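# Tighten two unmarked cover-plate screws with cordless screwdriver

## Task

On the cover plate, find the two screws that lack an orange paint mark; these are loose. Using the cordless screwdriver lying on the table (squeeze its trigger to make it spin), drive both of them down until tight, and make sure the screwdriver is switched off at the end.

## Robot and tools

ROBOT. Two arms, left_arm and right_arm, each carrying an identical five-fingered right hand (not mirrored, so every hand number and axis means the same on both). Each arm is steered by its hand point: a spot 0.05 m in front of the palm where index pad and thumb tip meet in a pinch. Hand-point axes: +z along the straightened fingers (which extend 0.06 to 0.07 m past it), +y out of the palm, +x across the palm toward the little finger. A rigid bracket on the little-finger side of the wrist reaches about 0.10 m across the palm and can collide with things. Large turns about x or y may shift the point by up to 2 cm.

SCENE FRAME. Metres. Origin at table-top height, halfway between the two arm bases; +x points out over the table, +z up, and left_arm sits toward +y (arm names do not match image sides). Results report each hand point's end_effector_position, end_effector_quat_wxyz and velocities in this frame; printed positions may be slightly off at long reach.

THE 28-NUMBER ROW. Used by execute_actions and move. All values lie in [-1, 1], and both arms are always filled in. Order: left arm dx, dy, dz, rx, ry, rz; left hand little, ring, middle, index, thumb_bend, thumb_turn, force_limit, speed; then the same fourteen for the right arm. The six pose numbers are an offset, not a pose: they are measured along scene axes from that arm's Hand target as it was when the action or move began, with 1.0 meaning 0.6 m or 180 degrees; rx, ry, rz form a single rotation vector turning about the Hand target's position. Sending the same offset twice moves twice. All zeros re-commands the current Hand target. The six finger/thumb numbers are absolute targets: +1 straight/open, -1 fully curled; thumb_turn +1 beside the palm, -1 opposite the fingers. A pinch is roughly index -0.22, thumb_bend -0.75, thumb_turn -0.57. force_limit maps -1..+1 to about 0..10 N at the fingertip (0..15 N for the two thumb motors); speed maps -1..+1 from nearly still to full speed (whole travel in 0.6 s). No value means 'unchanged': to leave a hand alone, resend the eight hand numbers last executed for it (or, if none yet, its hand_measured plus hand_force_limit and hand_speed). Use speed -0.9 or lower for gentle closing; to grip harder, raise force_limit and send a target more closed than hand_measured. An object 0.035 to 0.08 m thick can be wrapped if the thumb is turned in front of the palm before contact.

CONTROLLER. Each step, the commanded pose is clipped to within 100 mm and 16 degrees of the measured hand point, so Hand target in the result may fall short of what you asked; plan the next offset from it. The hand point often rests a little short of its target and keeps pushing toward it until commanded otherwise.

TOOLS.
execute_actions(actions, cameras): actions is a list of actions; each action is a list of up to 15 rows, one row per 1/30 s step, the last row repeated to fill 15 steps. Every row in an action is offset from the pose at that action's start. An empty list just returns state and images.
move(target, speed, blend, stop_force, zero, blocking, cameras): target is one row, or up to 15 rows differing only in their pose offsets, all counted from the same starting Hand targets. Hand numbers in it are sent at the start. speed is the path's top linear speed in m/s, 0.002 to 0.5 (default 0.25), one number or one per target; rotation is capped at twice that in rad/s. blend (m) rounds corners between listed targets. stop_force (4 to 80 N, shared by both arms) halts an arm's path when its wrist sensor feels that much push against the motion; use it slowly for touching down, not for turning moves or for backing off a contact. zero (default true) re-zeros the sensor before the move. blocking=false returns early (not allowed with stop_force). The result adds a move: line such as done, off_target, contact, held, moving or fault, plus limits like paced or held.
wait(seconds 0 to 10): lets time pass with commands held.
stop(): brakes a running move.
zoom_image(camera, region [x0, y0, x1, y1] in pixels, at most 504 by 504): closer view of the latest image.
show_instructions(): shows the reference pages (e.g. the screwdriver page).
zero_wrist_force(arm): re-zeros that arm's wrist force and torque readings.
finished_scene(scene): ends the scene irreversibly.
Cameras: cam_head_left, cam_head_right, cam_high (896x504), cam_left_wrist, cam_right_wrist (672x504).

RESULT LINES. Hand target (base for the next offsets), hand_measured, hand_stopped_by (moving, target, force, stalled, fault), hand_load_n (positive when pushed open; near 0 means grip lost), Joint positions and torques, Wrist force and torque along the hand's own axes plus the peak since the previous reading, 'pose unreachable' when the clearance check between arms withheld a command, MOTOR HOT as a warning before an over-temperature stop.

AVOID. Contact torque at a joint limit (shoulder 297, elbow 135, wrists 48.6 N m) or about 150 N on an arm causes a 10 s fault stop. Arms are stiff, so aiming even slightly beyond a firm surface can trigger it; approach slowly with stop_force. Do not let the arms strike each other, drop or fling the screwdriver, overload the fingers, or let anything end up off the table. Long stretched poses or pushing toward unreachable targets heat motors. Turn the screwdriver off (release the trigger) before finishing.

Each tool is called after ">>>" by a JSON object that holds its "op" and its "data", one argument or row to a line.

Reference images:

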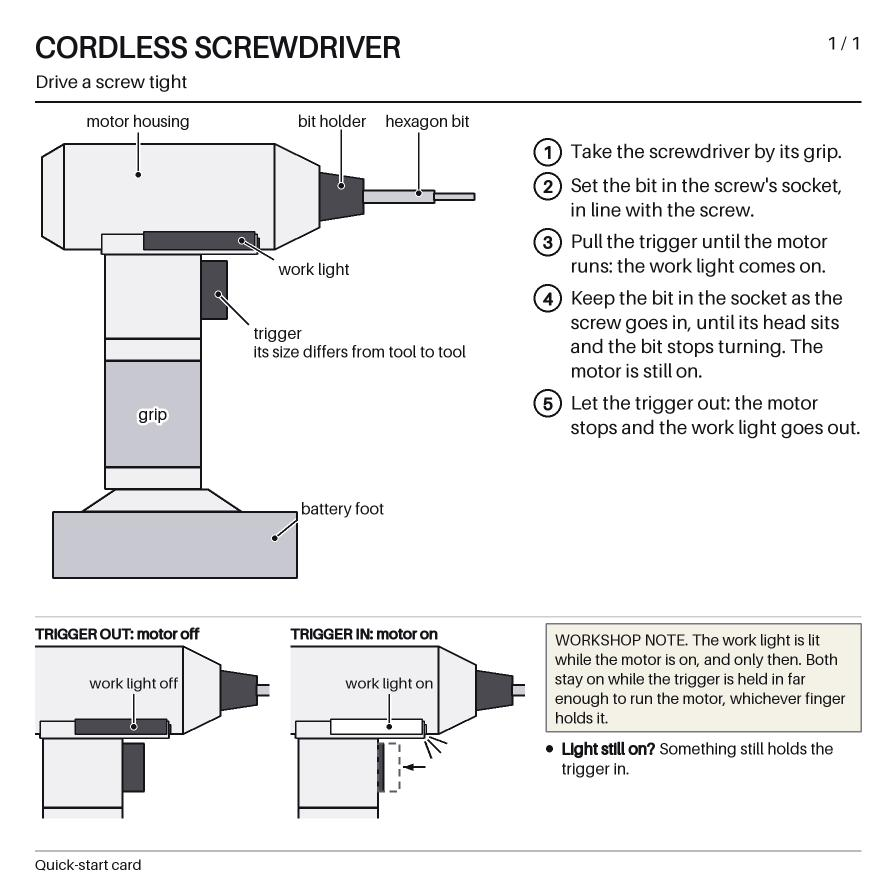

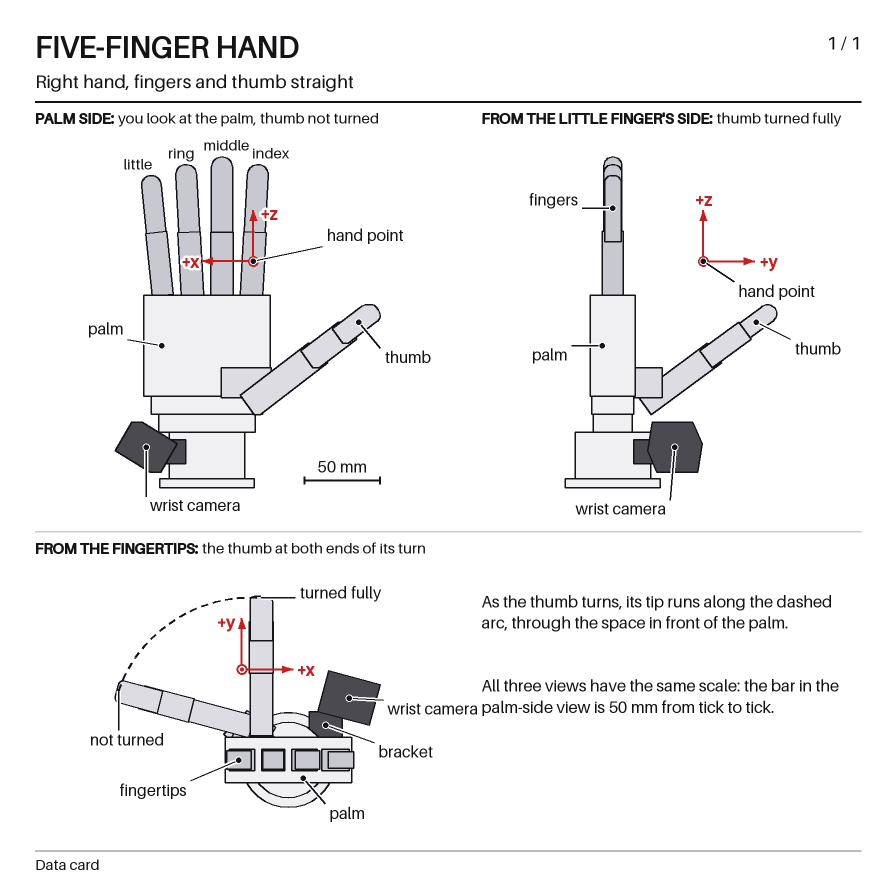

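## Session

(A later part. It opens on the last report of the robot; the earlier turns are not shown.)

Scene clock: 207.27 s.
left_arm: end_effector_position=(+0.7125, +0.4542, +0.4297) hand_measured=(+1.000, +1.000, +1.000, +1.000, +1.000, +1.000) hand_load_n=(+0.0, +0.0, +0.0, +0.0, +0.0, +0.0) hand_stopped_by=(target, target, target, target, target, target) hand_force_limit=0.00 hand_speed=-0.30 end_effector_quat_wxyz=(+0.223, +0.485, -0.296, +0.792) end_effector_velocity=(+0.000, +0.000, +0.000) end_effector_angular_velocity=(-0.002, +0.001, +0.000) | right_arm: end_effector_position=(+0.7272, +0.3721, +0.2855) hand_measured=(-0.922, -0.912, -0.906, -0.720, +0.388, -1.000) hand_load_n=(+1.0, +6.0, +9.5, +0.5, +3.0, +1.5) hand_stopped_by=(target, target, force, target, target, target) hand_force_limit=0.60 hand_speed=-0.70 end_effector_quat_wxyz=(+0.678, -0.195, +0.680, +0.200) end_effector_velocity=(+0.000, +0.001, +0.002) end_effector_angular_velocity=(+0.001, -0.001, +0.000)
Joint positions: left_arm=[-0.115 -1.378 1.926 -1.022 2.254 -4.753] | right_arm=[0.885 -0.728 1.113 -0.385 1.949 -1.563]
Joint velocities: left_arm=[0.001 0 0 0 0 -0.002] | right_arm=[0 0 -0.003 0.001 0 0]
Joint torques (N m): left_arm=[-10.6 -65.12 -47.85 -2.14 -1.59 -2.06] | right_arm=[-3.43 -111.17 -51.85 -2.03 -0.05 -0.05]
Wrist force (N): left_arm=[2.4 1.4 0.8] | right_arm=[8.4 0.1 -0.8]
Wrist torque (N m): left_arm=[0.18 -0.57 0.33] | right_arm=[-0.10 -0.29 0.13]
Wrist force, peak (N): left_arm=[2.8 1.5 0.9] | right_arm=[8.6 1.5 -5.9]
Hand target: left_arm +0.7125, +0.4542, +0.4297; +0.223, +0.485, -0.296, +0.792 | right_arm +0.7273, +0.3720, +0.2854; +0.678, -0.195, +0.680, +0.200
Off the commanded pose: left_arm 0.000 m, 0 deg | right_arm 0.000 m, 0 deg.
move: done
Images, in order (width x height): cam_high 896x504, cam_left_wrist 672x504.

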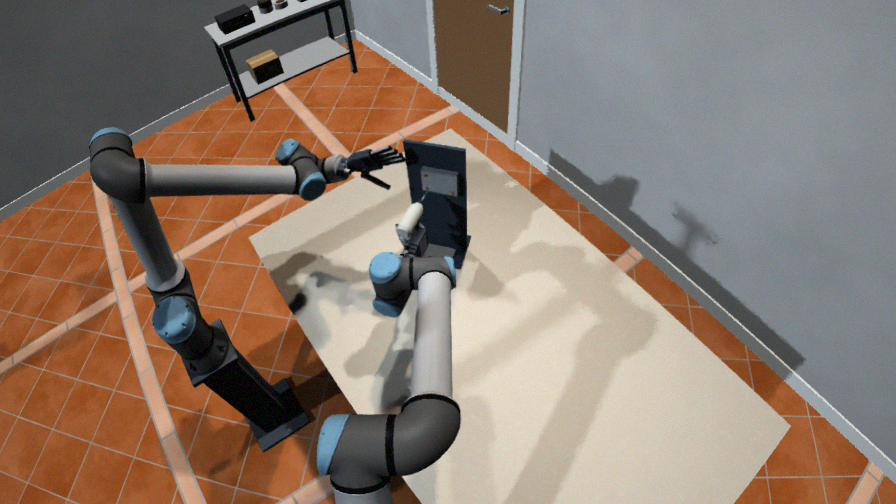

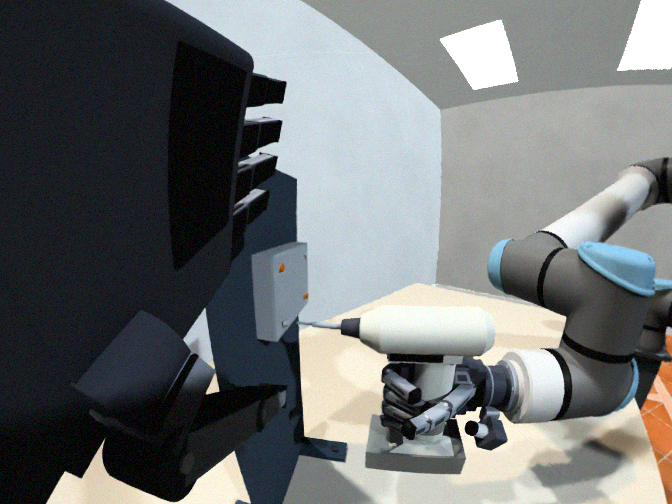

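>>> {"op": "move", "data": {
  "target": [
    [0.0,-0.05,0.152,0,0,0,1,1,1,1,1,1,0.0,-0.3,0,0,0,0,0,0,-0.922,-0.914,-0.908,-0.72,0.382,-1,0.6,-0.7],
    [0.031,-0.175,0.152,-0.0637,0.2548,0.4184,1,1,1,1,1,1,0.0,-0.3,0,0,0,0,0,0,-0.922,-0.914,-0.908,-0.72,0.382,-1,0.6,-0.7]
  ],
  "speed": 0.25,
  "blend": [0.03,0],
  "cameras": ["cam_left_wrist", "cam_high"]
}}

Scene clock: 213.23 s.
left_arm: end_effector_position=(+0.7308, +0.3484, +0.5206) hand_measured=(+1.000, +1.000, +1.000, +1.000, +1.000, +1.000) hand_load_n=(+0.0, +0.0, +0.0, +0.0, +0.0, +0.0) hand_stopped_by=(target, target, target, target, target, target) hand_force_limit=0.00 hand_speed=-0.30 end_effector_quat_wxyz=(-0.160, +0.787, +0.228, +0.550) end_effector_velocity=(+0.000, +0.001, +0.000) end_effector_angular_velocity=(-0.001, +0.001, +0.002) | right_arm: end_effector_position=(+0.7273, +0.3720, +0.2854) hand_measured=(-0.922, -0.912, -0.906, -0.720, +0.388, -1.000) hand_load_n=(+1.5, +6.0, +9.5, +0.5, +3.5, +1.5) hand_stopped_by=(target, target, force, target, target, target) hand_force_limit=0.60 hand_speed=-0.70 end_effector_quat_wxyz=(+0.678, -0.195, +0.680, +0.200) end_effector_velocity=(+0.000, +0.000, +0.001) end_effector_angular_velocity=(+0.000, +0.000, +0.000)
Joint positions: left_arm=[-0.751 -1.289 1.384 0.817 0.451 -5.571] | right_arm=[0.885 -0.728 1.113 -0.384 1.949 -1.563]
Joint velocities: left_arm=[0.001 0 0 0.003 0 -0.003] | right_arm=[0 -0.001 0 0.001 0 0]
Joint torques (N m): left_arm=[10.23 -62.08 -28.63 5.61 -2.1 -2.96] | right_arm=[-13.1 -110.99 -46.83 -4 -0.55 -1.33]
Wrist force (N): left_arm=[2.8 1.9 -0.6] | right_arm=[8.0 0.0 -0.5]
Wrist torque (N m): left_arm=[0.48 -0.53 0.37] | right_arm=[-0.13 -0.23 0.11]
Wrist force, peak (N): left_arm=[3.4 2.4 -0.4] | right_arm=[8.6 0.2 -0.6]
Hand target: left_arm +0.7308, +0.3486, +0.5206; -0.160, +0.787, +0.228, +0.550 | right_arm +0.7273, +0.3720, +0.2854; +0.678, -0.195, +0.680, +0.200
Off the commanded pose: left_arm 0.001 m, 0 deg | right_arm 0.000 m, 0 deg.
move: done
Images, in order (width x height): cam_high 896x504, cam_left_wrist 672x504.

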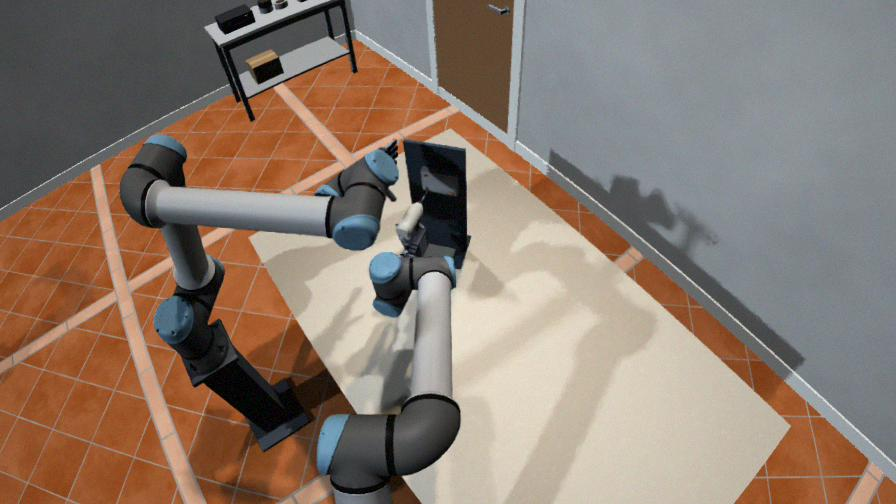

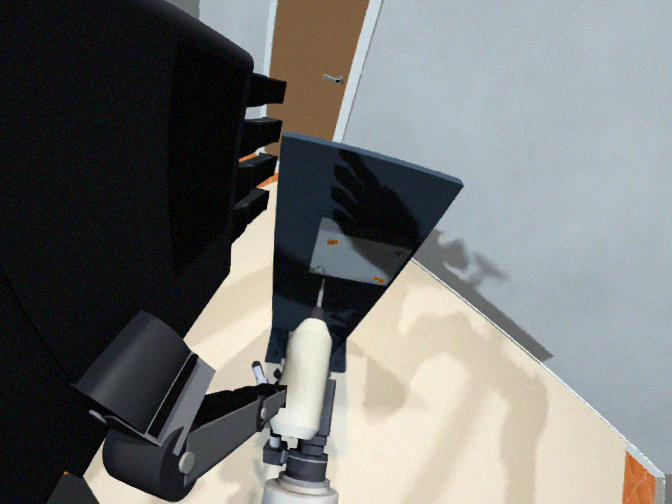

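>>> {"op": "zoom_image", "data": {
  "camera": "cam_left_wrist",
  "region": [290, 210, 420, 320]
}}

>>> {"op": "zoom_image", "data": {
  "camera": "cam_left_wrist",
  "region": [296, 252, 346, 302]
}}

Scaled by 3.877 from the camera's 672x504 image, which has a finer 960x720 frame.

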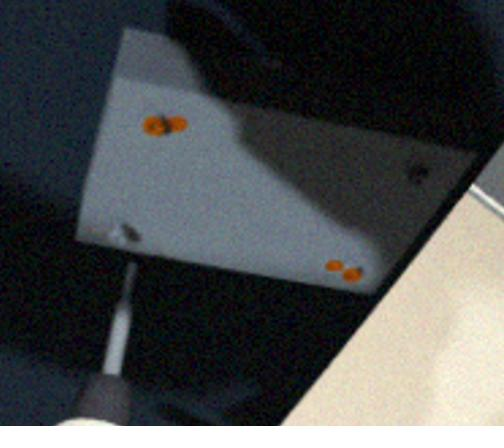

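Scaled by 10.080 from the camera's 672x504 image, which has a finer 960x720 frame.

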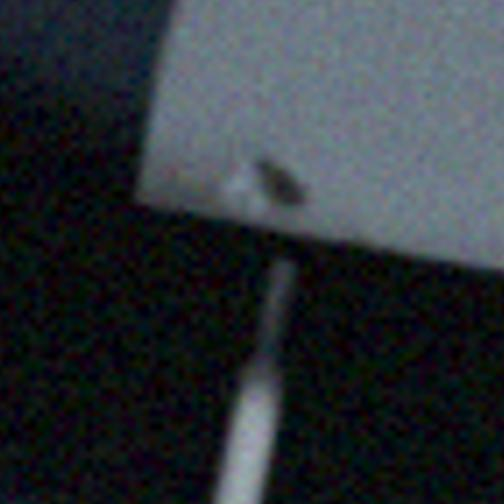

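>>> {"op": "move", "data": {
  "target": [0,0,0,0,0,0,1,1,1,1,1,1,0.0,-0.3,0.00353,0.0131,0,0,0,0,-0.922,-0.914,-0.908,-0.72,0.382,-1,0.6,-0.7],
  "speed": 0.03,
  "stop_force": 5,
  "cameras": ["cam_left_wrist"]
}}

>>> {"op": "zoom_image", "data": {
  "camera": "cam_left_wrist",
  "region": [296, 252, 346, 302]
}}

Scene clock: 215.60 s.
left_arm: end_effector_position=(+0.7308, +0.3486, +0.5206) hand_measured=(+1.000, +1.000, +1.000, +1.000, +1.000, +1.000) hand_load_n=(+0.0, +0.0, +0.0, +0.0, +0.0, +0.0) hand_stopped_by=(target, target, target, target, target, target) hand_force_limit=0.00 hand_speed=-0.30 end_effector_quat_wxyz=(-0.160, +0.787, +0.228, +0.550) end_effector_velocity=(+0.000, +0.000, +0.000) end_effector_angular_velocity=(+0.000, +0.000, +0.001) | right_arm: end_effector_position=(+0.7294, +0.3799, +0.2854) hand_measured=(-0.922, -0.912, -0.906, -0.720, +0.388, -1.000) hand_load_n=(+1.5, +6.0, +9.5, +0.5, +3.5, +1.5) hand_stopped_by=(target, target, force, target, target, target) hand_force_limit=0.60 hand_speed=-0.70 end_effector_quat_wxyz=(+0.678, -0.195, +0.680, +0.200) end_effector_velocity=(+0.000, +0.000, +0.000) end_effector_angular_velocity=(+0.001, -0.001, +0.000)
Joint positions: left_arm=[-0.751 -1.289 1.385 0.817 0.451 -5.571] | right_arm=[0.888 -0.714 1.087 -0.372 1.952 -1.563]
Joint velocities: left_arm=[0 0 0 0 0 -0.001] | right_arm=[0 0 0 -0.001 0 0]
Joint torques (N m): left_arm=[7.16 -76.53 -27.5 -0.51 -2.63 2.4] | right_arm=[-5.12 -130.71 -41.54 -6.22 -0.37 -1.52]
Wrist force (N): left_arm=[2.6 1.2 -0.3] | right_arm=[8.4 0.0 -0.8]
Wrist torque (N m): left_arm=[0.37 -0.51 0.35] | right_arm=[-0.12 -0.29 0.13]
Wrist force, peak (N): left_arm=[3.0 1.9 -0.4] | right_arm=[8.5 -0.3 -1.1]
Hand target: left_arm +0.7308, +0.3486, +0.5206; -0.160, +0.787, +0.228, +0.550 | right_arm +0.7294, +0.3799, +0.2854; +0.678, -0.195, +0.680, +0.200
Off the commanded pose: left_arm 0.000 m, 0 deg | right_arm 0.000 m, 0 deg.
move: done
Images, in order (width x height): cam_left_wrist 672x504.

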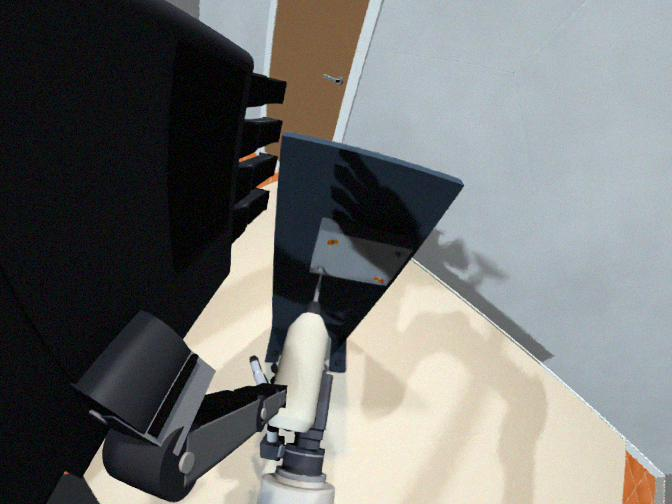

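Scaled by 10.080 from the camera's 672x504 image, which has a finer 960x720 frame.

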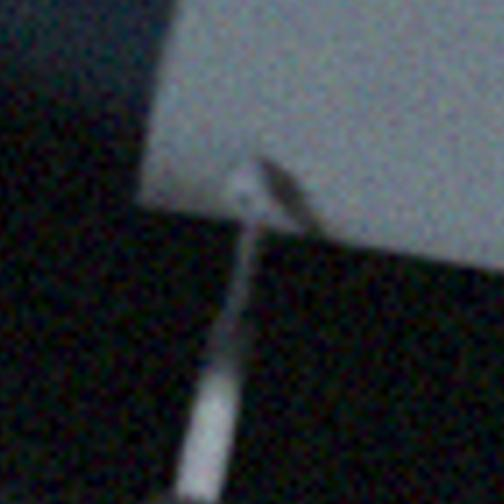

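>>> {"op": "move", "data": {
  "target": [0,0,0,0,0,0,1,1,1,1,1,1,0.0,-0.3,-0.00197,0.00309,0.0008,0,0,0,-0.922,-0.914,-0.908,-0.72,0.382,-1,0.6,-0.7],
  "speed": 0.02,
  "stop_force": 5,
  "cameras": ["cam_left_wrist"]
}}

>>> {"op": "zoom_image", "data": {
  "camera": "cam_left_wrist",
  "region": [304, 258, 334, 288]
}}

Scene clock: 216.90 s.
left_arm: end_effector_position=(+0.7308, +0.3486, +0.5206) hand_measured=(+1.000, +1.000, +1.000, +1.000, +1.000, +1.000) hand_load_n=(+0.0, +0.5, +0.0, +0.0, +0.0, +0.0) hand_stopped_by=(target, target, target, target, target, target) hand_force_limit=0.00 hand_speed=-0.30 end_effector_quat_wxyz=(-0.160, +0.787, +0.228, +0.550) end_effector_velocity=(+0.000, -0.001, +0.000) end_effector_angular_velocity=(-0.001, +0.000, +0.000) | right_arm: end_effector_position=(+0.7282, +0.3818, +0.2859) hand_measured=(-0.922, -0.912, -0.906, -0.720, +0.388, -1.000) hand_load_n=(+1.5, +6.0, +9.5, +1.0, +3.5, +1.5) hand_stopped_by=(target, target, force, target, target, target) hand_force_limit=0.60 hand_speed=-0.70 end_effector_quat_wxyz=(+0.678, -0.195, +0.680, +0.200) end_effector_velocity=(+0.000, +0.000, +0.000) end_effector_angular_velocity=(-0.001, +0.000, +0.000)
Joint positions: left_arm=[-0.751 -1.289 1.385 0.817 0.451 -5.571] | right_arm=[0.89 -0.713 1.083 -0.37 1.954 -1.563]
Joint velocities: left_arm=[-0.001 0 0 0.001 0 -0.001] | right_arm=[0 0 0 0 0 0]
Joint torques (N m): left_arm=[7.36 -74.55 -27.94 -0.33 -2.01 3.12] | right_arm=[7.14 -118.02 -41.24 -3.97 0.17 -1.52]
Wrist force (N): left_arm=[2.6 1.7 -0.5] | right_arm=[7.8 0.0 -0.4]
Wrist torque (N m): left_arm=[0.44 -0.50 0.36] | right_arm=[-0.14 -0.21 0.09]
Wrist force, peak (N): left_arm=[3.1 1.6 -0.4] | right_arm=[8.7 -0.4 -0.7]
Hand target: left_arm +0.7308, +0.3486, +0.5206; -0.160, +0.787, +0.228, +0.550 | right_arm +0.7282, +0.3818, +0.2859; +0.678, -0.195, +0.680, +0.200
Off the commanded pose: left_arm 0.000 m, 0 deg | right_arm 0.000 m, 0 deg.
move: done
Images, in order (width x height): cam_left_wrist 672x504.

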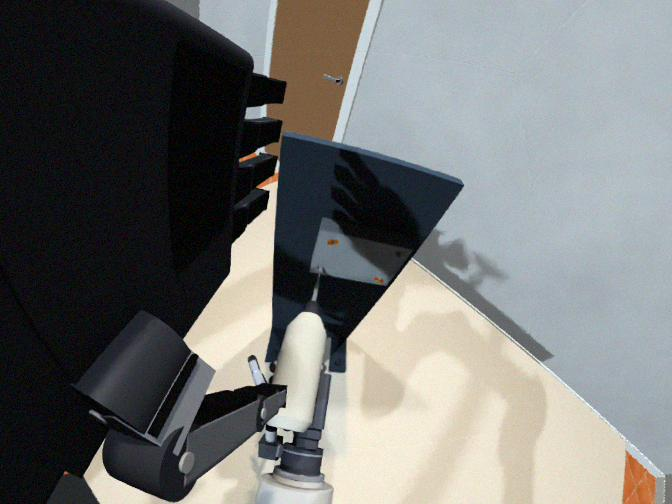

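Scaled by 16.800 from the camera's 672x504 image, which has a finer 960x720 frame.

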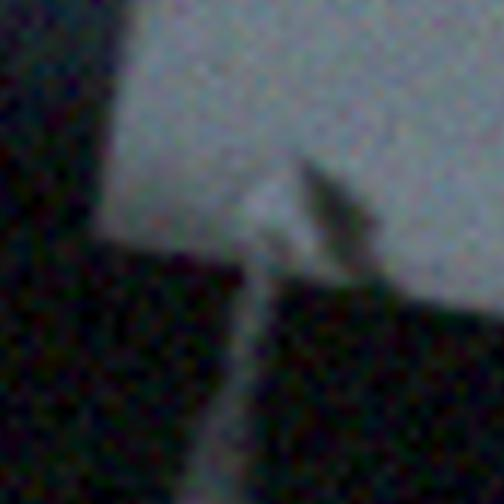

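>>> {"op": "move", "data": {
  "target": [0,0,0,0,0,0,1,1,1,1,1,1,0.0,-0.3,0.01266,0.00804,0,0,0,0,-0.922,-0.914,-0.908,-0.92,0.382,-1,0.6,-0.7],
  "speed": 0.004,
  "stop_force": 5,
  "cameras": ["cam_left_wrist"]
}}

>>> {"op": "zoom_image", "data": {
  "camera": "cam_left_wrist",
  "region": [304, 258, 334, 288]
}}

Scene clock: 218.87 s.
left_arm: end_effector_position=(+0.7308, +0.3486, +0.5206) hand_measured=(+1.000, +1.000, +1.000, +1.000, +1.000, +1.000) hand_load_n=(+0.0, +0.0, +0.0, +0.0, +0.0, +0.0) hand_stopped_by=(target, target, target, target, target, target) hand_force_limit=0.00 hand_speed=-0.30 end_effector_quat_wxyz=(-0.160, +0.787, +0.228, +0.550) end_effector_velocity=(+0.000, +0.001, +0.000) end_effector_angular_velocity=(+0.000, +0.000, +0.000) | right_arm: end_effector_position=(+0.7308, +0.3834, +0.2859) hand_measured=(-0.922, -0.912, -0.906, -0.898, +0.388, -1.000) hand_load_n=(+2.0, +5.0, +7.0, +8.0, +6.0, -0.5) hand_stopped_by=(target, target, force, force, target, target) hand_force_limit=0.60 hand_speed=-0.70 end_effector_quat_wxyz=(+0.678, -0.195, +0.680, +0.200) end_effector_velocity=(+0.000, +0.000, +0.000) end_effector_angular_velocity=(+0.000, +0.000, +0.000)
Joint positions: left_arm=[-0.751 -1.289 1.385 0.817 0.451 -5.571] | right_arm=[0.889 -0.708 1.075 -0.366 1.953 -1.563]
Joint velocities: left_arm=[0.001 0 0 0 0 0.001] | right_arm=[0 0 0 0 0 0]
Joint torques (N m): left_arm=[7.17 -75.27 -29.43 0.27 -2.25 2.64] | right_arm=[7.3 -128.68 -42.77 -6.17 2.58 -1.58]
Wrist force (N): left_arm=[2.4 1.3 -0.2] | right_arm=[8.2 2.5 -5.7]
Wrist torque (N m): left_arm=[0.37 -0.49 0.35] | right_arm=[-0.19 -0.51 -0.02]
Wrist force, peak (N): left_arm=[3.0 2.0 -0.8] | right_arm=[9.4 2.6 -9.6]
Hand target: left_arm +0.7308, +0.3486, +0.5206; -0.160, +0.787, +0.228, +0.550 | right_arm +0.7307, +0.3834, +0.2859; +0.678, -0.195, +0.680, +0.200
Off the commanded pose: left_arm 0.000 m, 0 deg | right_arm 0.006 m, 0 deg.
move: contact (right_arm)
Images, in order (width x height): cam_left_wrist 672x504.

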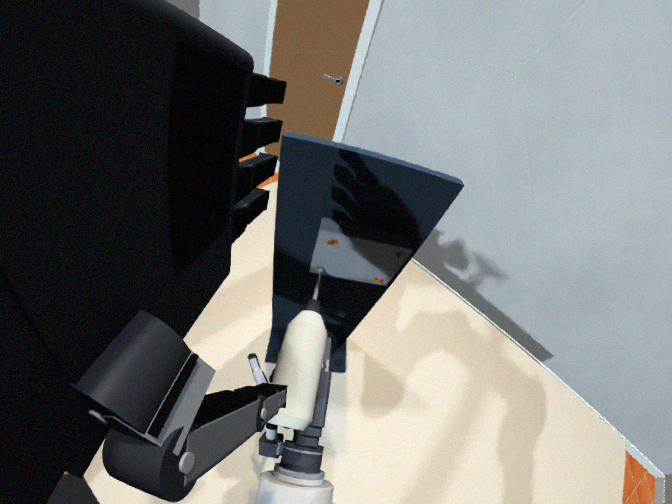

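Scaled by 16.800 from the camera's 672x504 image, which has a finer 960x720 frame.

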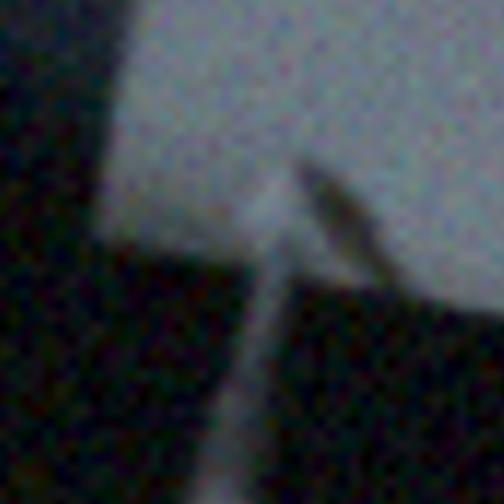

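>>> {"op": "move", "data": {
  "target": [
    [-0.031,0.125,0.0,0.0637,-0.2548,-0.4184,1,1,1,1,1,1,0.0,-0.3,0,0,0,0,0,0,-0.922,-0.914,-0.908,-0.72,0.382,-1,0.6,-0.7],
    [-0.031,0.175,-0.152,0.0637,-0.2548,-0.4184,1,1,1,1,1,1,0.0,-0.3,0,0,0,0,0,0,-0.922,-0.914,-0.908,-0.72,0.382,-1,0.6,-0.7]
  ],
  "speed": 0.25,
  "blend": [0.03,0],
  "cameras": ["cam_left_wrist"]
}}

>>> {"op": "zoom_image", "data": {
  "camera": "cam_left_wrist",
  "region": [250, 230, 370, 350]
}}

>>> {"op": "zoom_image", "data": {
  "camera": "cam_left_wrist",
  "region": [270, 305, 312, 340]
}}

Scene clock: 223.43 s.
left_arm: end_effector_position=(+0.7124, +0.4542, +0.4296) hand_measured=(+1.000, +1.000, +1.000, +1.000, +1.000, +1.000) hand_load_n=(+0.0, +0.0, +0.0, +0.0, +0.0, +0.0) hand_stopped_by=(target, target, target, target, target, target) hand_force_limit=0.00 hand_speed=-0.30 end_effector_quat_wxyz=(+0.223, +0.485, -0.295, +0.792) end_effector_velocity=(+0.000, +0.000, +0.001) end_effector_angular_velocity=(+0.001, -0.001, +0.000) | right_arm: end_effector_position=(+0.7307, +0.3834, +0.2859) hand_measured=(-0.922, -0.912, -0.906, -0.720, +0.388, -1.000) hand_load_n=(+2.0, +5.5, +7.5, +0.0, +6.0, +0.0) hand_stopped_by=(target, target, force, target, target, target) hand_force_limit=0.60 hand_speed=-0.70 end_effector_quat_wxyz=(+0.678, -0.195, +0.680, +0.200) end_effector_velocity=(+0.000, +0.000, -0.001) end_effector_angular_velocity=(-0.001, +0.001, +0.001)
Joint positions: left_arm=[-0.115 -1.378 1.926 -1.025 2.253 -4.754] | right_arm=[0.889 -0.708 1.075 -0.366 1.953 -1.563]
Joint velocities: left_arm=[-0.001 -0.001 0 0 0 0.001] | right_arm=[0 0.001 0 0 0 0]
Joint torques (N m): left_arm=[-8.08 -50.5 -46.26 -5.2 -2.9 3.88] | right_arm=[9.19 -120.68 -51.33 -3.03 2.35 -1.6]
Wrist force (N): left_arm=[2.5 1.0 1.0] | right_arm=[8.5 -0.2 -8.3]
Wrist torque (N m): left_arm=[0.09 -0.59 0.32] | right_arm=[0.07 -0.59 0.11]
Wrist force, peak (N): left_arm=[3.5 0.6 1.8] | right_arm=[8.5 -0.2 -9.3]
Hand target: left_arm +0.7124, +0.4541, +0.4296; +0.223, +0.485, -0.295, +0.793 | right_arm +0.7307, +0.3834, +0.2859; +0.678, -0.195, +0.680, +0.200
Off the commanded pose: left_arm 0.001 m, 0 deg | right_arm 0.000 m, 0 deg.
move: done
Images, in order (width x height): cam_left_wrist 672x504.

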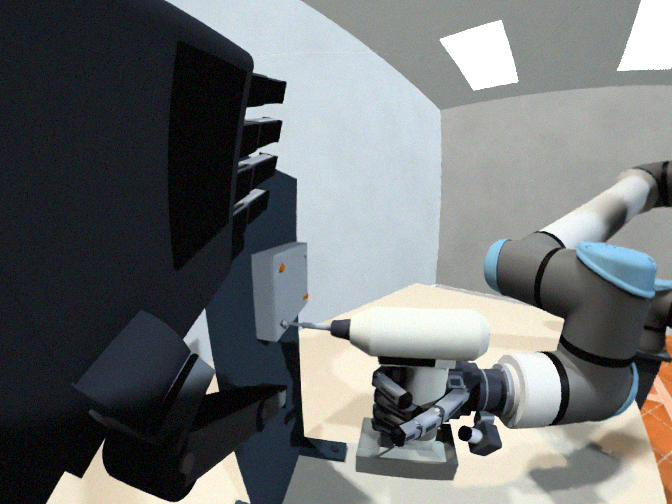

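Scaled by 4.200 from the camera's 672x504 image, which has a finer 960x720 frame.

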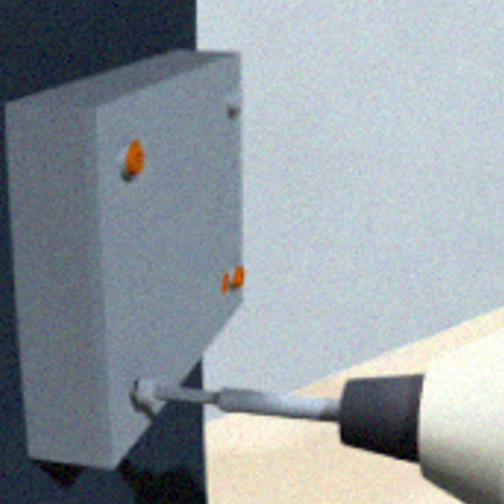

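Scaled by 12.000 from the camera's 672x504 image, which has a finer 960x720 frame.

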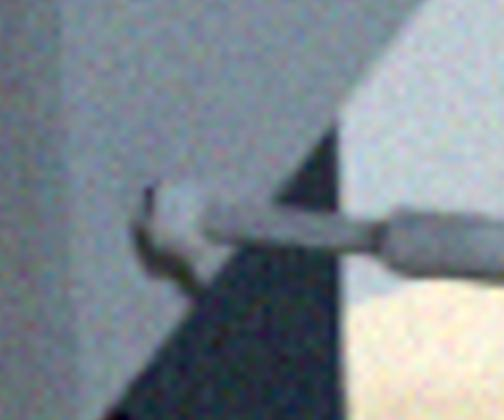

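>>> {"op": "move", "data": {
  "target": [
    [0,0,0,0,0,0,1,1,1,1,1,1,0.0,-0.3,-0.00282,-0.00179,0,0,0,0,-0.922,-0.914,-0.908,-0.92,0.382,-1,0.6,-0.7],
    [0,0,0,0,0,0,1,1,1,1,1,1,0.0,-0.3,-0.00282,-0.00179,-0.00233,0,0,0,-0.922,-0.914,-0.908,-0.92,0.382,-1,0.6,-0.7]
  ],
  "speed": 0.02,
  "cameras": []
}}

>>> {"op": "move", "data": {
  "target": [0,0,0,0,0,0,1,1,1,1,1,1,0.0,-0.3,0.01266,0.00804,0,0,0,0,-0.922,-0.914,-0.908,-0.92,0.382,-1,0.6,-0.7],
  "speed": 0.004,
  "stop_force": 5,
  "cameras": ["cam_left_wrist"]
}}

>>> {"op": "zoom_image", "data": {
  "camera": "cam_left_wrist",
  "region": [270, 305, 312, 340]
}}

Scene clock: 224.53 s.
left_arm: end_effector_position=(+0.7124, +0.4541, +0.4296) hand_measured=(+1.000, +1.000, +1.000, +1.000, +1.000, +1.000) hand_load_n=(+0.0, +0.0, +0.0, +0.0, +0.0, +0.0) hand_stopped_by=(target, target, target, target, target, target) hand_force_limit=0.00 hand_speed=-0.30 end_effector_quat_wxyz=(+0.223, +0.485, -0.295, +0.793) end_effector_velocity=(+0.000, +0.001, +0.000) end_effector_angular_velocity=(-0.001, +0.000, +0.001) | right_arm: end_effector_position=(+0.7290, +0.3823, +0.2845) hand_measured=(-0.922, -0.912, -0.906, -0.898, +0.388, -1.000) hand_load_n=(+1.5, +5.5, +8.0, +9.5, +5.0, +1.5) hand_stopped_by=(target, target, force, force, target, target) hand_force_limit=0.60 hand_speed=-0.70 end_effector_quat_wxyz=(+0.678, -0.195, +0.680, +0.200) end_effector_velocity=(+0.000, +0.000, +0.003) end_effector_angular_velocity=(+0.001, -0.001, +0.000)
Joint positions: left_arm=[-0.115 -1.378 1.926 -1.025 2.253 -4.754] | right_arm=[0.89 -0.71 1.081 -0.371 1.953 -1.563]
Joint velocities: left_arm=[0.001 0 0 0 -0.001 -0.001] | right_arm=[0 -0.002 0 0.001 0 0]
Joint torques (N m): left_arm=[-13.65 -55.48 -50.07 -6.2 -2.71 4] | right_arm=[12.45 -115.81 -42.34 -5.12 1 -1.48]
Wrist force (N): left_arm=[2.3 1.3 1.0] | right_arm=[7.8 0.3 -0.5]
Wrist torque (N m): left_arm=[0.14 -0.55 0.32] | right_arm=[-0.10 -0.23 0.10]
Wrist force, peak (N): left_arm=[2.8 1.0 1.1] | right_arm=[8.7 -0.2 -9.0]
Hand target: left_arm +0.7124, +0.4541, +0.4296; +0.223, +0.485, -0.295, +0.793 | right_arm +0.7290, +0.3823, +0.2845; +0.678, -0.195, +0.680, +0.200
Off the commanded pose: left_arm 0.000 m, 0 deg | right_arm 0.000 m, 0 deg.
move: done
No camera images: "cameras" was empty.

Scene clock: 226.30 s.
left_arm: end_effector_position=(+0.7124, +0.4541, +0.4296) hand_measured=(+1.000, +1.000, +1.000, +1.000, +1.000, +1.000) hand_load_n=(+0.0, +0.0, +0.0, +0.0, +0.0, +0.0) hand_stopped_by=(target, target, target, target, target, target) hand_force_limit=0.00 hand_speed=-0.30 end_effector_quat_wxyz=(+0.223, +0.485, -0.295, +0.793) end_effector_velocity=(+0.000, +0.001, +0.000) end_effector_angular_velocity=(+0.001, -0.002, +0.002) | right_arm: end_effector_position=(+0.7301, +0.3831, +0.2845) hand_measured=(-0.922, -0.912, -0.906, -0.898, +0.388, -1.000) hand_load_n=(+1.5, +5.5, +7.5, +8.5, +6.0, +0.5) hand_stopped_by=(target, target, force, force, target, target) hand_force_limit=0.60 hand_speed=-0.70 end_effector_quat_wxyz=(+0.678, -0.196, +0.680, +0.200) end_effector_velocity=(+0.000, +0.000, +0.002) end_effector_angular_velocity=(+0.001, -0.001, +0.000)
Joint positions: left_arm=[-0.115 -1.378 1.926 -1.025 2.253 -4.754] | right_arm=[0.889 -0.708 1.077 -0.369 1.953 -1.563]
Joint velocities: left_arm=[0.001 0 0 0 0 0.002] | right_arm=[0 -0.002 0 0.001 0 0]
Joint torques (N m): left_arm=[-11.94 -56.07 -49.93 -4.7 -2.79 4.35] | right_arm=[14.53 -131.57 -43.15 -6.03 1.35 -1.65]
Wrist force (N): left_arm=[2.4 1.1 1.2] | right_arm=[8.1 -0.7 -2.2]
Wrist torque (N m): left_arm=[0.12 -0.57 0.31] | right_arm=[-0.16 -0.25 0.08]
Wrist force, peak (N): left_arm=[2.6 1.4 1.3] | right_arm=[9.5 -0.6 -7.0]
Hand target: left_arm +0.7124, +0.4541, +0.4296; +0.223, +0.485, -0.295, +0.793 | right_arm +0.7301, +0.3831, +0.2845; +0.678, -0.196, +0.680, +0.200
Off the commanded pose: left_arm 0.000 m, 0 deg | right_arm 0.008 m, 0 deg.
move: contact (right_arm)
Images, in order (width x height): cam_left_wrist 672x504.

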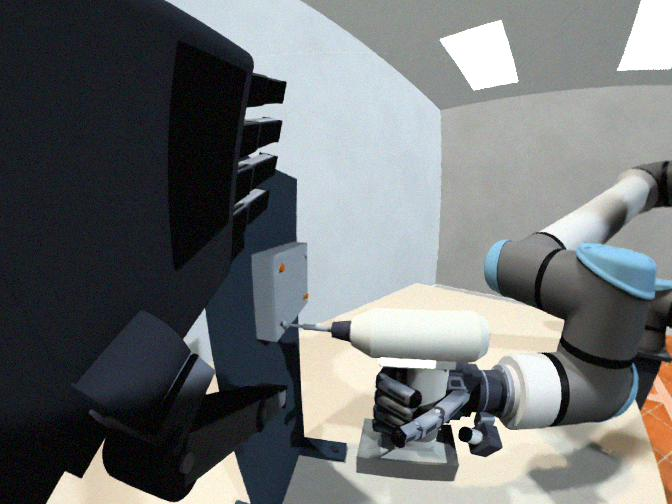

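Scaled by 12.000 from the camera's 672x504 image, which has a finer 960x720 frame.

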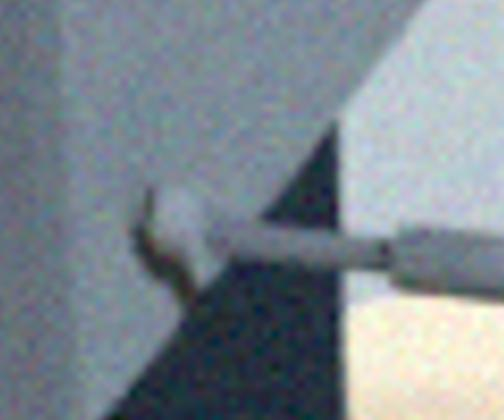

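>>> {"op": "move", "data": {
  "target": [
    [0,0,0,0,0,0,1,1,1,1,1,1,0.0,-0.3,0.00005,0.00102,0,0,0,0,-0.922,-0.914,-0.908,-0.92,0.382,-1,0.6,-0.7],
    [0,0,0,0,0,0,1,1,1,1,1,1,0.0,-0.3,0.00005,0.00102,0.00083,0,0,0,-0.922,-0.914,-0.908,-0.92,0.382,-1,0.6,-0.7],
    [0,0,0,0,0,0,1,1,1,1,1,1,0.0,-0.3,0.00049,0.00031,0.00083,0,0,0,-0.922,-0.914,-0.908,-0.92,0.382,-1,0.6,-0.7],
    [0,0,0,0,0,0,1,1,1,1,1,1,0.0,-0.3,0.00094,-0.00039,0.00083,0,0,0,-0.922,-0.914,-0.908,-0.92,0.382,-1,0.6,-0.7],
    [0,0,0,0,0,0,1,1,1,1,1,1,0.0,-0.3,0.00094,-0.00039,0,0,0,0,-0.922,-0.914,-0.908,-0.92,0.382,-1,0.6,-0.7],
    [0,0,0,0,0,0,1,1,1,1,1,1,0.0,-0.3,0.00094,-0.00039,-0.00083,0,0,0,-0.922,-0.914,-0.908,-0.92,0.382,-1,0.6,-0.7],
    [0,0,0,0,0,0,1,1,1,1,1,1,0.0,-0.3,0.00049,0.00031,-0.00083,0,0,0,-0.922,-0.914,-0.908,-0.92,0.382,-1,0.6,-0.7],
    [0,0,0,0,0,0,1,1,1,1,1,1,0.0,-0.3,0.00005,0.00102,-0.00083,0,0,0,-0.922,-0.914,-0.908,-0.92,0.382,-1,0.6,-0.7],
    [0,0,0,0,0,0,1,1,1,1,1,1,0.0,-0.3,-0.0004,0.00172,-0.00083,0,0,0,-0.922,-0.914,-0.908,-0.92,0.382,-1,0.6,-0.7]
  ],
  "speed": 0.003,
  "stop_force": 4,
  "cameras": []
}}

Scene clock: 227.87 s.
left_arm: end_effector_position=(+0.7124, +0.4541, +0.4296) hand_measured=(+1.000, +1.000, +1.000, +1.000, +1.000, +1.000) hand_load_n=(+0.0, +0.0, +0.0, +0.0, +0.0, +0.0) hand_stopped_by=(target, target, target, target, target, target) hand_force_limit=0.00 hand_speed=-0.30 end_effector_quat_wxyz=(+0.223, +0.485, -0.295, +0.793) end_effector_velocity=(+0.000, +0.000, +0.000) end_effector_angular_velocity=(+0.001, -0.001, -0.001) | right_arm: end_effector_position=(+0.7300, +0.3834, +0.2846) hand_measured=(-0.922, -0.912, -0.906, -0.898, +0.388, -1.000) hand_load_n=(+1.5, +5.5, +7.5, +8.5, +6.5, +0.5) hand_stopped_by=(target, target, force, force, target, target) hand_force_limit=0.60 hand_speed=-0.70 end_effector_quat_wxyz=(+0.678, -0.196, +0.680, +0.200) end_effector_velocity=(+0.000, +0.000, -0.001) end_effector_angular_velocity=(-0.001, +0.001, +0.000)
Joint positions: left_arm=[-0.115 -1.378 1.926 -1.025 2.253 -4.754] | right_arm=[0.889 -0.708 1.077 -0.368 1.953 -1.563]
Joint velocities: left_arm=[0 0 0 0 0.001 0] | right_arm=[0 0.001 0 0 0 0]
Joint torques (N m): left_arm=[-10.77 -54.83 -50.23 -3.61 -2.33 3.76] | right_arm=[-14.74 -130.62 -41.61 -6.7 -0.4 -1.57]
Wrist force (N): left_arm=[2.6 1.2 1.0] | right_arm=[8.0 -0.6 -2.4]
Wrist torque (N m): left_arm=[0.13 -0.59 0.33] | right_arm=[-0.12 -0.25 0.09]
Wrist force, peak (N): left_arm=[2.8 1.4 0.9] | right_arm=[9.5 -0.7 -7.9]
Hand target: left_arm +0.7124, +0.4541, +0.4296; +0.223, +0.485, -0.295, +0.793 | right_arm +0.7301, +0.3834, +0.2846; +0.678, -0.196, +0.680, +0.200
Off the commanded pose: left_arm 0.000 m, 0 deg | right_arm 0.001 m, 0 deg.
move: contact (right_arm); path passed 0 of 9 targets
No camera images: "cameras" was empty.

>>> {"op": "move", "data": {
  "target": [
    [0,0,0,0,0,0,1,1,1,1,1,1,0.0,-0.3,-0.00093,-0.0001,0,0,0,0,-0.922,-0.914,-0.908,-0.92,0.382,-1,0.6,-0.7],
    [0,0,0,0,0,0,1,1,1,1,1,1,0.0,-0.3,0.0054,0.00395,0,0,0,0,-0.922,-0.914,-0.908,-0.92,0.382,-1,0.6,-0.7]
  ],
  "speed": 0.004,
  "stop_force": 5,
  "cameras": []
}}

Scene clock: 229.40 s.
left_arm: end_effector_position=(+0.7124, +0.4541, +0.4296) hand_measured=(+1.000, +1.000, +1.000, +1.000, +1.000, +1.000) hand_load_n=(+0.0, +0.0, +0.0, +0.0, +0.0, +0.0) hand_stopped_by=(target, target, target, target, target, target) hand_force_limit=0.00 hand_speed=-0.30 end_effector_quat_wxyz=(+0.223, +0.485, -0.295, +0.793) end_effector_velocity=(+0.000, +0.000, +0.000) end_effector_angular_velocity=(+0.001, -0.002, +0.000) | right_arm: end_effector_position=(+0.7301, +0.3837, +0.2846) hand_measured=(-0.922, -0.912, -0.906, -0.898, +0.390, -1.000) hand_load_n=(+1.5, +5.0, +7.0, +7.5, +7.5, +0.5) hand_stopped_by=(target, target, force, force, target, target) hand_force_limit=0.60 hand_speed=-0.70 end_effector_quat_wxyz=(+0.678, -0.195, +0.680, +0.200) end_effector_velocity=(+0.000, +0.000, +0.000) end_effector_angular_velocity=(+0.000, +0.000, +0.000)
Joint positions: left_arm=[-0.115 -1.378 1.926 -1.025 2.253 -4.754] | right_arm=[0.89 -0.707 1.076 -0.368 1.953 -1.563]
Joint velocities: left_arm=[0 0 0 -0.001 0 0.001] | right_arm=[0 0 0 0 0 0]
Joint torques (N m): left_arm=[-10.76 -55.31 -49.39 -2.73 -1.97 3.86] | right_arm=[-1.82 -131.24 -42.23 -6.41 1.33 -1.51]
Wrist force (N): left_arm=[2.6 1.1 0.8] | right_arm=[8.3 -0.4 -3.8]
Wrist torque (N m): left_arm=[0.13 -0.59 0.33] | right_arm=[0.02 -0.34 0.14]
Wrist force, peak (N): left_arm=[2.5 1.2 1.2] | right_arm=[9.3 -1.1 -9.5]
Hand target: left_arm +0.7124, +0.4541, +0.4296; +0.223, +0.485, -0.295, +0.793 | right_arm +0.7301, +0.3837, +0.2846; +0.678, -0.195, +0.680, +0.200
Off the commanded pose: left_arm 0.000 m, 0 deg | right_arm 0.004 m, 0 deg.
move: contact (right_arm); path passed 1 of 2 targets
No camera images: "cameras" was empty.

>>> {"op": "move", "data": {
  "target": [
    [0,0,0,0,0,0,1,1,1,1,1,1,0.0,-0.3,-0.0007,-0.00045,0.00083,0,0,0,-0.922,-0.914,-0.908,-0.92,0.382,-1,0.6,-0.7],
    [0,0,0,0,0,0,1,1,1,1,1,1,0.0,-0.3,0.00563,0.00357,0.00083,0,0,0,-0.922,-0.914,-0.908,-0.92,0.382,-1,0.6,-0.7]
  ],
  "speed": 0.004,
  "stop_force": 5,
  "cameras": []
}}

>>> {"op": "move", "data": {
  "target": [
    [0,0,0,0,0,0,1,1,1,1,1,1,0.0,-0.3,-0.00026,-0.00115,0,0,0,0,-0.922,-0.914,-0.908,-0.92,0.382,-1,0.6,-0.7],
    [0,0,0,0,0,0,1,1,1,1,1,1,0.0,-0.3,0.00607,0.00287,0,0,0,0,-0.922,-0.914,-0.908,-0.92,0.382,-1,0.6,-0.7]
  ],
  "speed": 0.004,
  "stop_force": 5,
  "cameras": []
}}

Scene clock: 232.67 s.
left_arm: end_effector_position=(+0.7124, +0.4541, +0.4296) hand_measured=(+1.000, +1.000, +1.000, +1.000, +1.000, +1.000) hand_load_n=(+0.0, +0.0, +0.0, +0.0, +0.0, +0.0) hand_stopped_by=(target, target, target, target, target, target) hand_force_limit=0.00 hand_speed=-0.30 end_effector_quat_wxyz=(+0.223, +0.485, -0.295, +0.793) end_effector_velocity=(+0.000, +0.000, +0.000) end_effector_angular_velocity=(+0.001, -0.001, +0.001) | right_arm: end_effector_position=(+0.7330, +0.3856, +0.2851) hand_measured=(-0.922, -0.912, -0.906, -0.898, +0.390, -1.000) hand_load_n=(+3.0, +6.0, +6.5, +7.0, +7.0, -1.5) hand_stopped_by=(target, target, force, force, target, target) hand_force_limit=0.60 hand_speed=-0.70 end_effector_quat_wxyz=(+0.678, -0.195, +0.680, +0.200) end_effector_velocity=(+0.000, +0.000, +0.000) end_effector_angular_velocity=(-0.001, +0.000, +0.000)
Joint positions: left_arm=[-0.115 -1.378 1.926 -1.025 2.253 -4.754] | right_arm=[0.888 -0.703 1.065 -0.363 1.952 -1.563]
Joint velocities: left_arm=[0 0 0 0 -0.001 0.001] | right_arm=[0 0 0 0.001 0 0]
Joint torques (N m): left_arm=[-8.87 -52.47 -47.93 -0.81 -1.76 3.51] | right_arm=[2.74 -129.46 -49.04 -4.6 2.3 1.39]
Wrist force (N): left_arm=[2.7 1.4 1.0] | right_arm=[7.3 1.8 -6.2]
Wrist torque (N m): left_arm=[0.17 -0.60 0.34] | right_arm=[-0.02 -0.57 0.03]
Wrist force, peak (N): left_arm=[2.7 1.4 1.0] | right_arm=[9.5 0.7 -11.6]
Hand target: left_arm +0.7124, +0.4541, +0.4296; +0.223, +0.485, -0.295, +0.793 | right_arm +0.7330, +0.3856, +0.2851; +0.678, -0.195, +0.680, +0.200
Off the commanded pose: left_arm 0.000 m, 0 deg | right_arm 0.001 m, 0 deg.
move: contact (right_arm); path passed 1 of 2 targets
No camera images: "cameras" was empty.

Scene clock: 234.40 s.
left_arm: end_effector_position=(+0.7124, +0.4541, +0.4296) hand_measured=(+1.000, +1.000, +1.000, +1.000, +1.000, +1.000) hand_load_n=(+0.0, +0.0, +0.0, +0.0, +0.0, +0.0) hand_stopped_by=(target, target, target, target, target, target) hand_force_limit=0.00 hand_speed=-0.30 end_effector_quat_wxyz=(+0.223, +0.485, -0.295, +0.793) end_effector_velocity=(+0.000, +0.000, -0.001) end_effector_angular_velocity=(+0.000, +0.001, +0.001) | right_arm: end_effector_position=(+0.7336, +0.3855, +0.2851) hand_measured=(-0.922, -0.912, -0.906, -0.898, +0.390, -1.000) hand_load_n=(+3.0, +5.5, +6.0, +6.5, +8.5, -1.0) hand_stopped_by=(target, target, force, force, target, target) hand_force_limit=0.60 hand_speed=-0.70 end_effector_quat_wxyz=(+0.678, -0.196, +0.680, +0.200) end_effector_velocity=(+0.000, +0.000, -0.002) end_effector_angular_velocity=(-0.001, +0.001, +0.000)
Joint positions: left_arm=[-0.115 -1.378 1.926 -1.025 2.253 -4.754] | right_arm=[0.888 -0.702 1.065 -0.363 1.951 -1.563]
Joint velocities: left_arm=[0.001 0.001 0 0.001 0 0] | right_arm=[0 0.001 0 0 0 0]
Joint torques (N m): left_arm=[-8.19 -50.72 -49.58 -0.39 -1.77 4.02] | right_arm=[-3.35 -126.68 -52.45 -5.61 2.45 1.39]
Wrist force (N): left_arm=[2.5 1.1 1.1] | right_arm=[10.4 2.5 -11.3]
Wrist torque (N m): left_arm=[0.13 -0.59 0.32] | right_arm=[0.11 -0.54 0.04]
Wrist force, peak (N): left_arm=[3.1 1.2 1.1] | right_arm=[13.9 2.0 -22.8]
Hand target: left_arm +0.7124, +0.4541, +0.4296; +0.223, +0.485, -0.295, +0.793 | right_arm +0.7336, +0.3855, +0.2851; +0.678, -0.196, +0.680, +0.200
Off the commanded pose: left_arm 0.000 m, 0 deg | right_arm 0.004 m, 0 deg.
move: contact (right_arm); path passed 1 of 2 targets
No camera images: "cameras" was empty.

>>> {"op": "zoom_image", "data": {
  "camera": "cam_left_wrist",
  "region": [270, 305, 312, 340]
}}

>>> {"op": "wait", "data": {
  "seconds": 0.3,
  "cameras": ["cam_left_wrist"]
}}

>>> {"op": "zoom_image", "data": {
  "camera": "cam_left_wrist",
  "region": [270, 305, 312, 340]
}}

Scaled by 12.000 from the camera's 672x504 image, which has a finer 960x720 frame.

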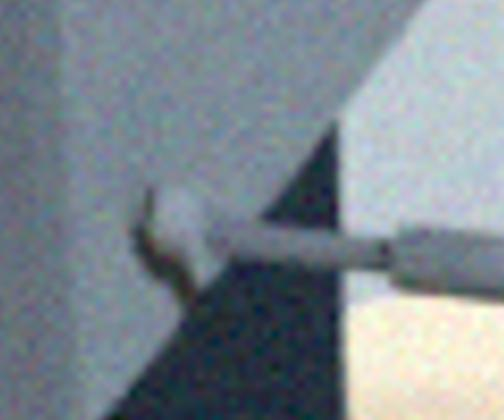

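Scene clock: 234.87 s.
left_arm: end_effector_position=(+0.7124, +0.4541, +0.4296) hand_measured=(+1.000, +1.000, +1.000, +1.000, +1.000, +1.000) hand_load_n=(+0.0, +0.0, +0.0, +0.0, +0.0, +0.0) hand_stopped_by=(target, target, target, target, target, target) hand_force_limit=0.00 hand_speed=-0.30 end_effector_quat_wxyz=(+0.223, +0.485, -0.295, +0.793) end_effector_velocity=(+0.000, +0.001, +0.000) end_effector_angular_velocity=(+0.000, +0.000, +0.002) | right_arm: end_effector_position=(+0.7336, +0.3855, +0.2851) hand_measured=(-0.922, -0.912, -0.906, -0.898, +0.390, -1.000) hand_load_n=(+3.0, +5.5, +6.5, +6.5, +8.0, -1.0) hand_stopped_by=(target, target, force, force, target, target) hand_force_limit=0.60 hand_speed=-0.70 end_effector_quat_wxyz=(+0.678, -0.196, +0.680, +0.200) end_effector_velocity=(+0.000, +0.000, +0.001) end_effector_angular_velocity=(+0.001, +0.000, +0.000)
Joint positions: left_arm=[-0.115 -1.378 1.926 -1.025 2.253 -4.754] | right_arm=[0.888 -0.702 1.065 -0.363 1.951 -1.563]
Joint velocities: left_arm=[0.001 0 0 0 0 0] | right_arm=[0 -0.001 0 0 0 0]
Joint torques (N m): left_arm=[-10.24 -50.76 -48.15 -0.87 -1.02 3.64] | right_arm=[-3.91 -123.6 -52.98 -5.32 2.39 1.4]
Wrist force (N): left_arm=[2.5 1.4 0.7] | right_arm=[11.5 1.8 -14.2]
Wrist torque (N m): left_arm=[0.18 -0.57 0.33] | right_arm=[0.11 -0.48 0.05]
Wrist force, peak (N): left_arm=[2.5 1.3 1.2] | right_arm=[13.6 1.3 -17.9]
Hand target: left_arm +0.7124, +0.4541, +0.4296; +0.223, +0.485, -0.295, +0.793 | right_arm +0.7336, +0.3855, +0.2851; +0.678, -0.196, +0.680, +0.200
Off the commanded pose: left_arm 0.000 m, 0 deg | right_arm 0.004 m, 0 deg.
wait: 0.30 s; at rest from the start
Images, in order (width x height): cam_left_wrist 672x504.

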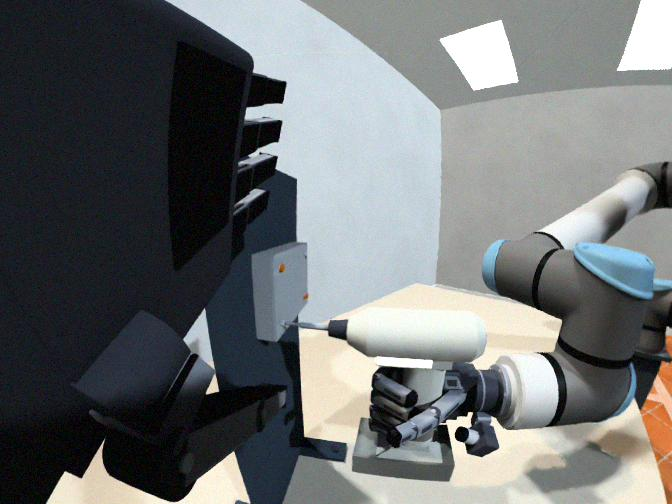

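Scaled by 12.000 from the camera's 672x504 image, which has a finer 960x720 frame.

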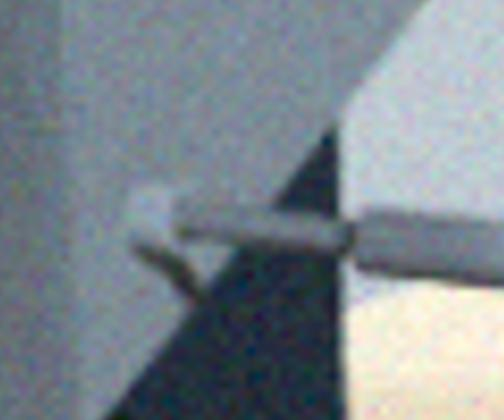

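>>> {"op": "wait", "data": {
  "seconds": 0.7,
  "cameras": ["cam_left_wrist"]
}}

>>> {"op": "zoom_image", "data": {
  "camera": "cam_left_wrist",
  "region": [278, 312, 302, 332]
}}

Scene clock: 235.80 s.
left_arm: end_effector_position=(+0.7124, +0.4541, +0.4296) hand_measured=(+1.000, +1.000, +1.000, +1.000, +1.000, +1.000) hand_load_n=(+0.0, +0.0, +0.0, +0.0, +0.0, +0.0) hand_stopped_by=(target, target, target, target, target, target) hand_force_limit=0.00 hand_speed=-0.30 end_effector_quat_wxyz=(+0.223, +0.485, -0.295, +0.793) end_effector_velocity=(+0.000, +0.000, +0.000) end_effector_angular_velocity=(+0.001, -0.001, +0.000) | right_arm: end_effector_position=(+0.7336, +0.3855, +0.2851) hand_measured=(-0.922, -0.912, -0.906, -0.898, +0.390, -1.000) hand_load_n=(+2.5, +5.5, +6.0, +7.0, +8.0, -0.5) hand_stopped_by=(target, target, force, force, target, target) hand_force_limit=0.60 hand_speed=-0.70 end_effector_quat_wxyz=(+0.678, -0.196, +0.680, +0.200) end_effector_velocity=(+0.000, +0.000, +0.000) end_effector_angular_velocity=(+0.000, +0.000, +0.000)
Joint positions: left_arm=[-0.115 -1.378 1.926 -1.025 2.253 -4.754] | right_arm=[0.888 -0.702 1.065 -0.363 1.951 -1.563]
Joint velocities: left_arm=[0 0 0 0 0 0.002] | right_arm=[0 0 0 -0.001 0 0]
Joint torques (N m): left_arm=[-7.26 -52.03 -48.31 -0.74 -1.38 4.12] | right_arm=[-5.24 -125.88 -52.56 -6.22 2.32 1.42]
Wrist force (N): left_arm=[2.3 1.0 0.9] | right_arm=[12.9 1.2 -18.4]
Wrist torque (N m): left_arm=[0.11 -0.55 0.30] | right_arm=[0.26 -0.62 0.11]
Wrist force, peak (N): left_arm=[2.5 1.8 1.2] | right_arm=[12.9 1.2 -18.4]
Hand target: left_arm +0.7124, +0.4541, +0.4296; +0.223, +0.485, -0.295, +0.793 | right_arm +0.7336, +0.3855, +0.2851; +0.678, -0.196, +0.680, +0.200
Off the commanded pose: left_arm 0.000 m, 0 deg | right_arm 0.004 m, 0 deg.
wait: 0.70 s; at rest from the start
Images, in order (width x height): cam_left_wrist 672x504.

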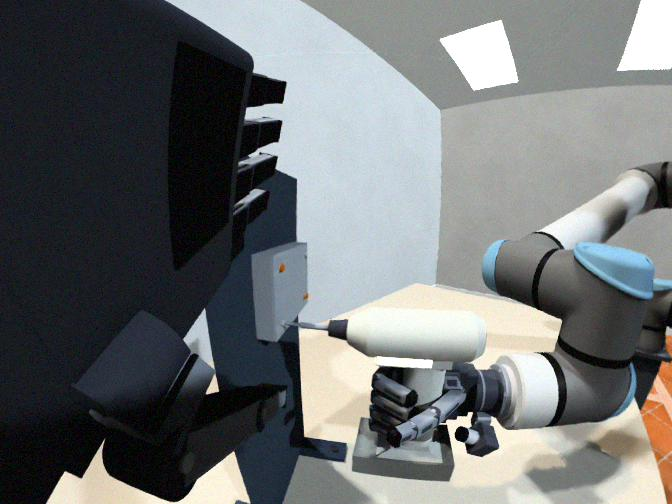

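Scaled by 21.000 from the camera's 672x504 image, which has a finer 960x720 frame.

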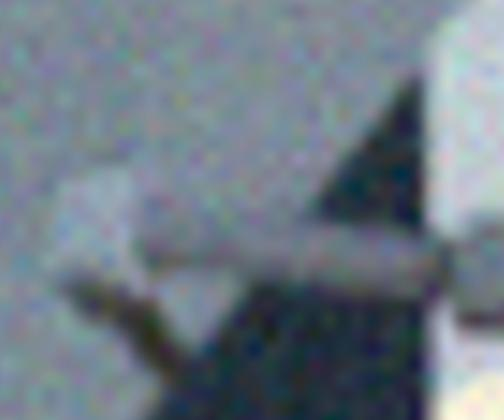

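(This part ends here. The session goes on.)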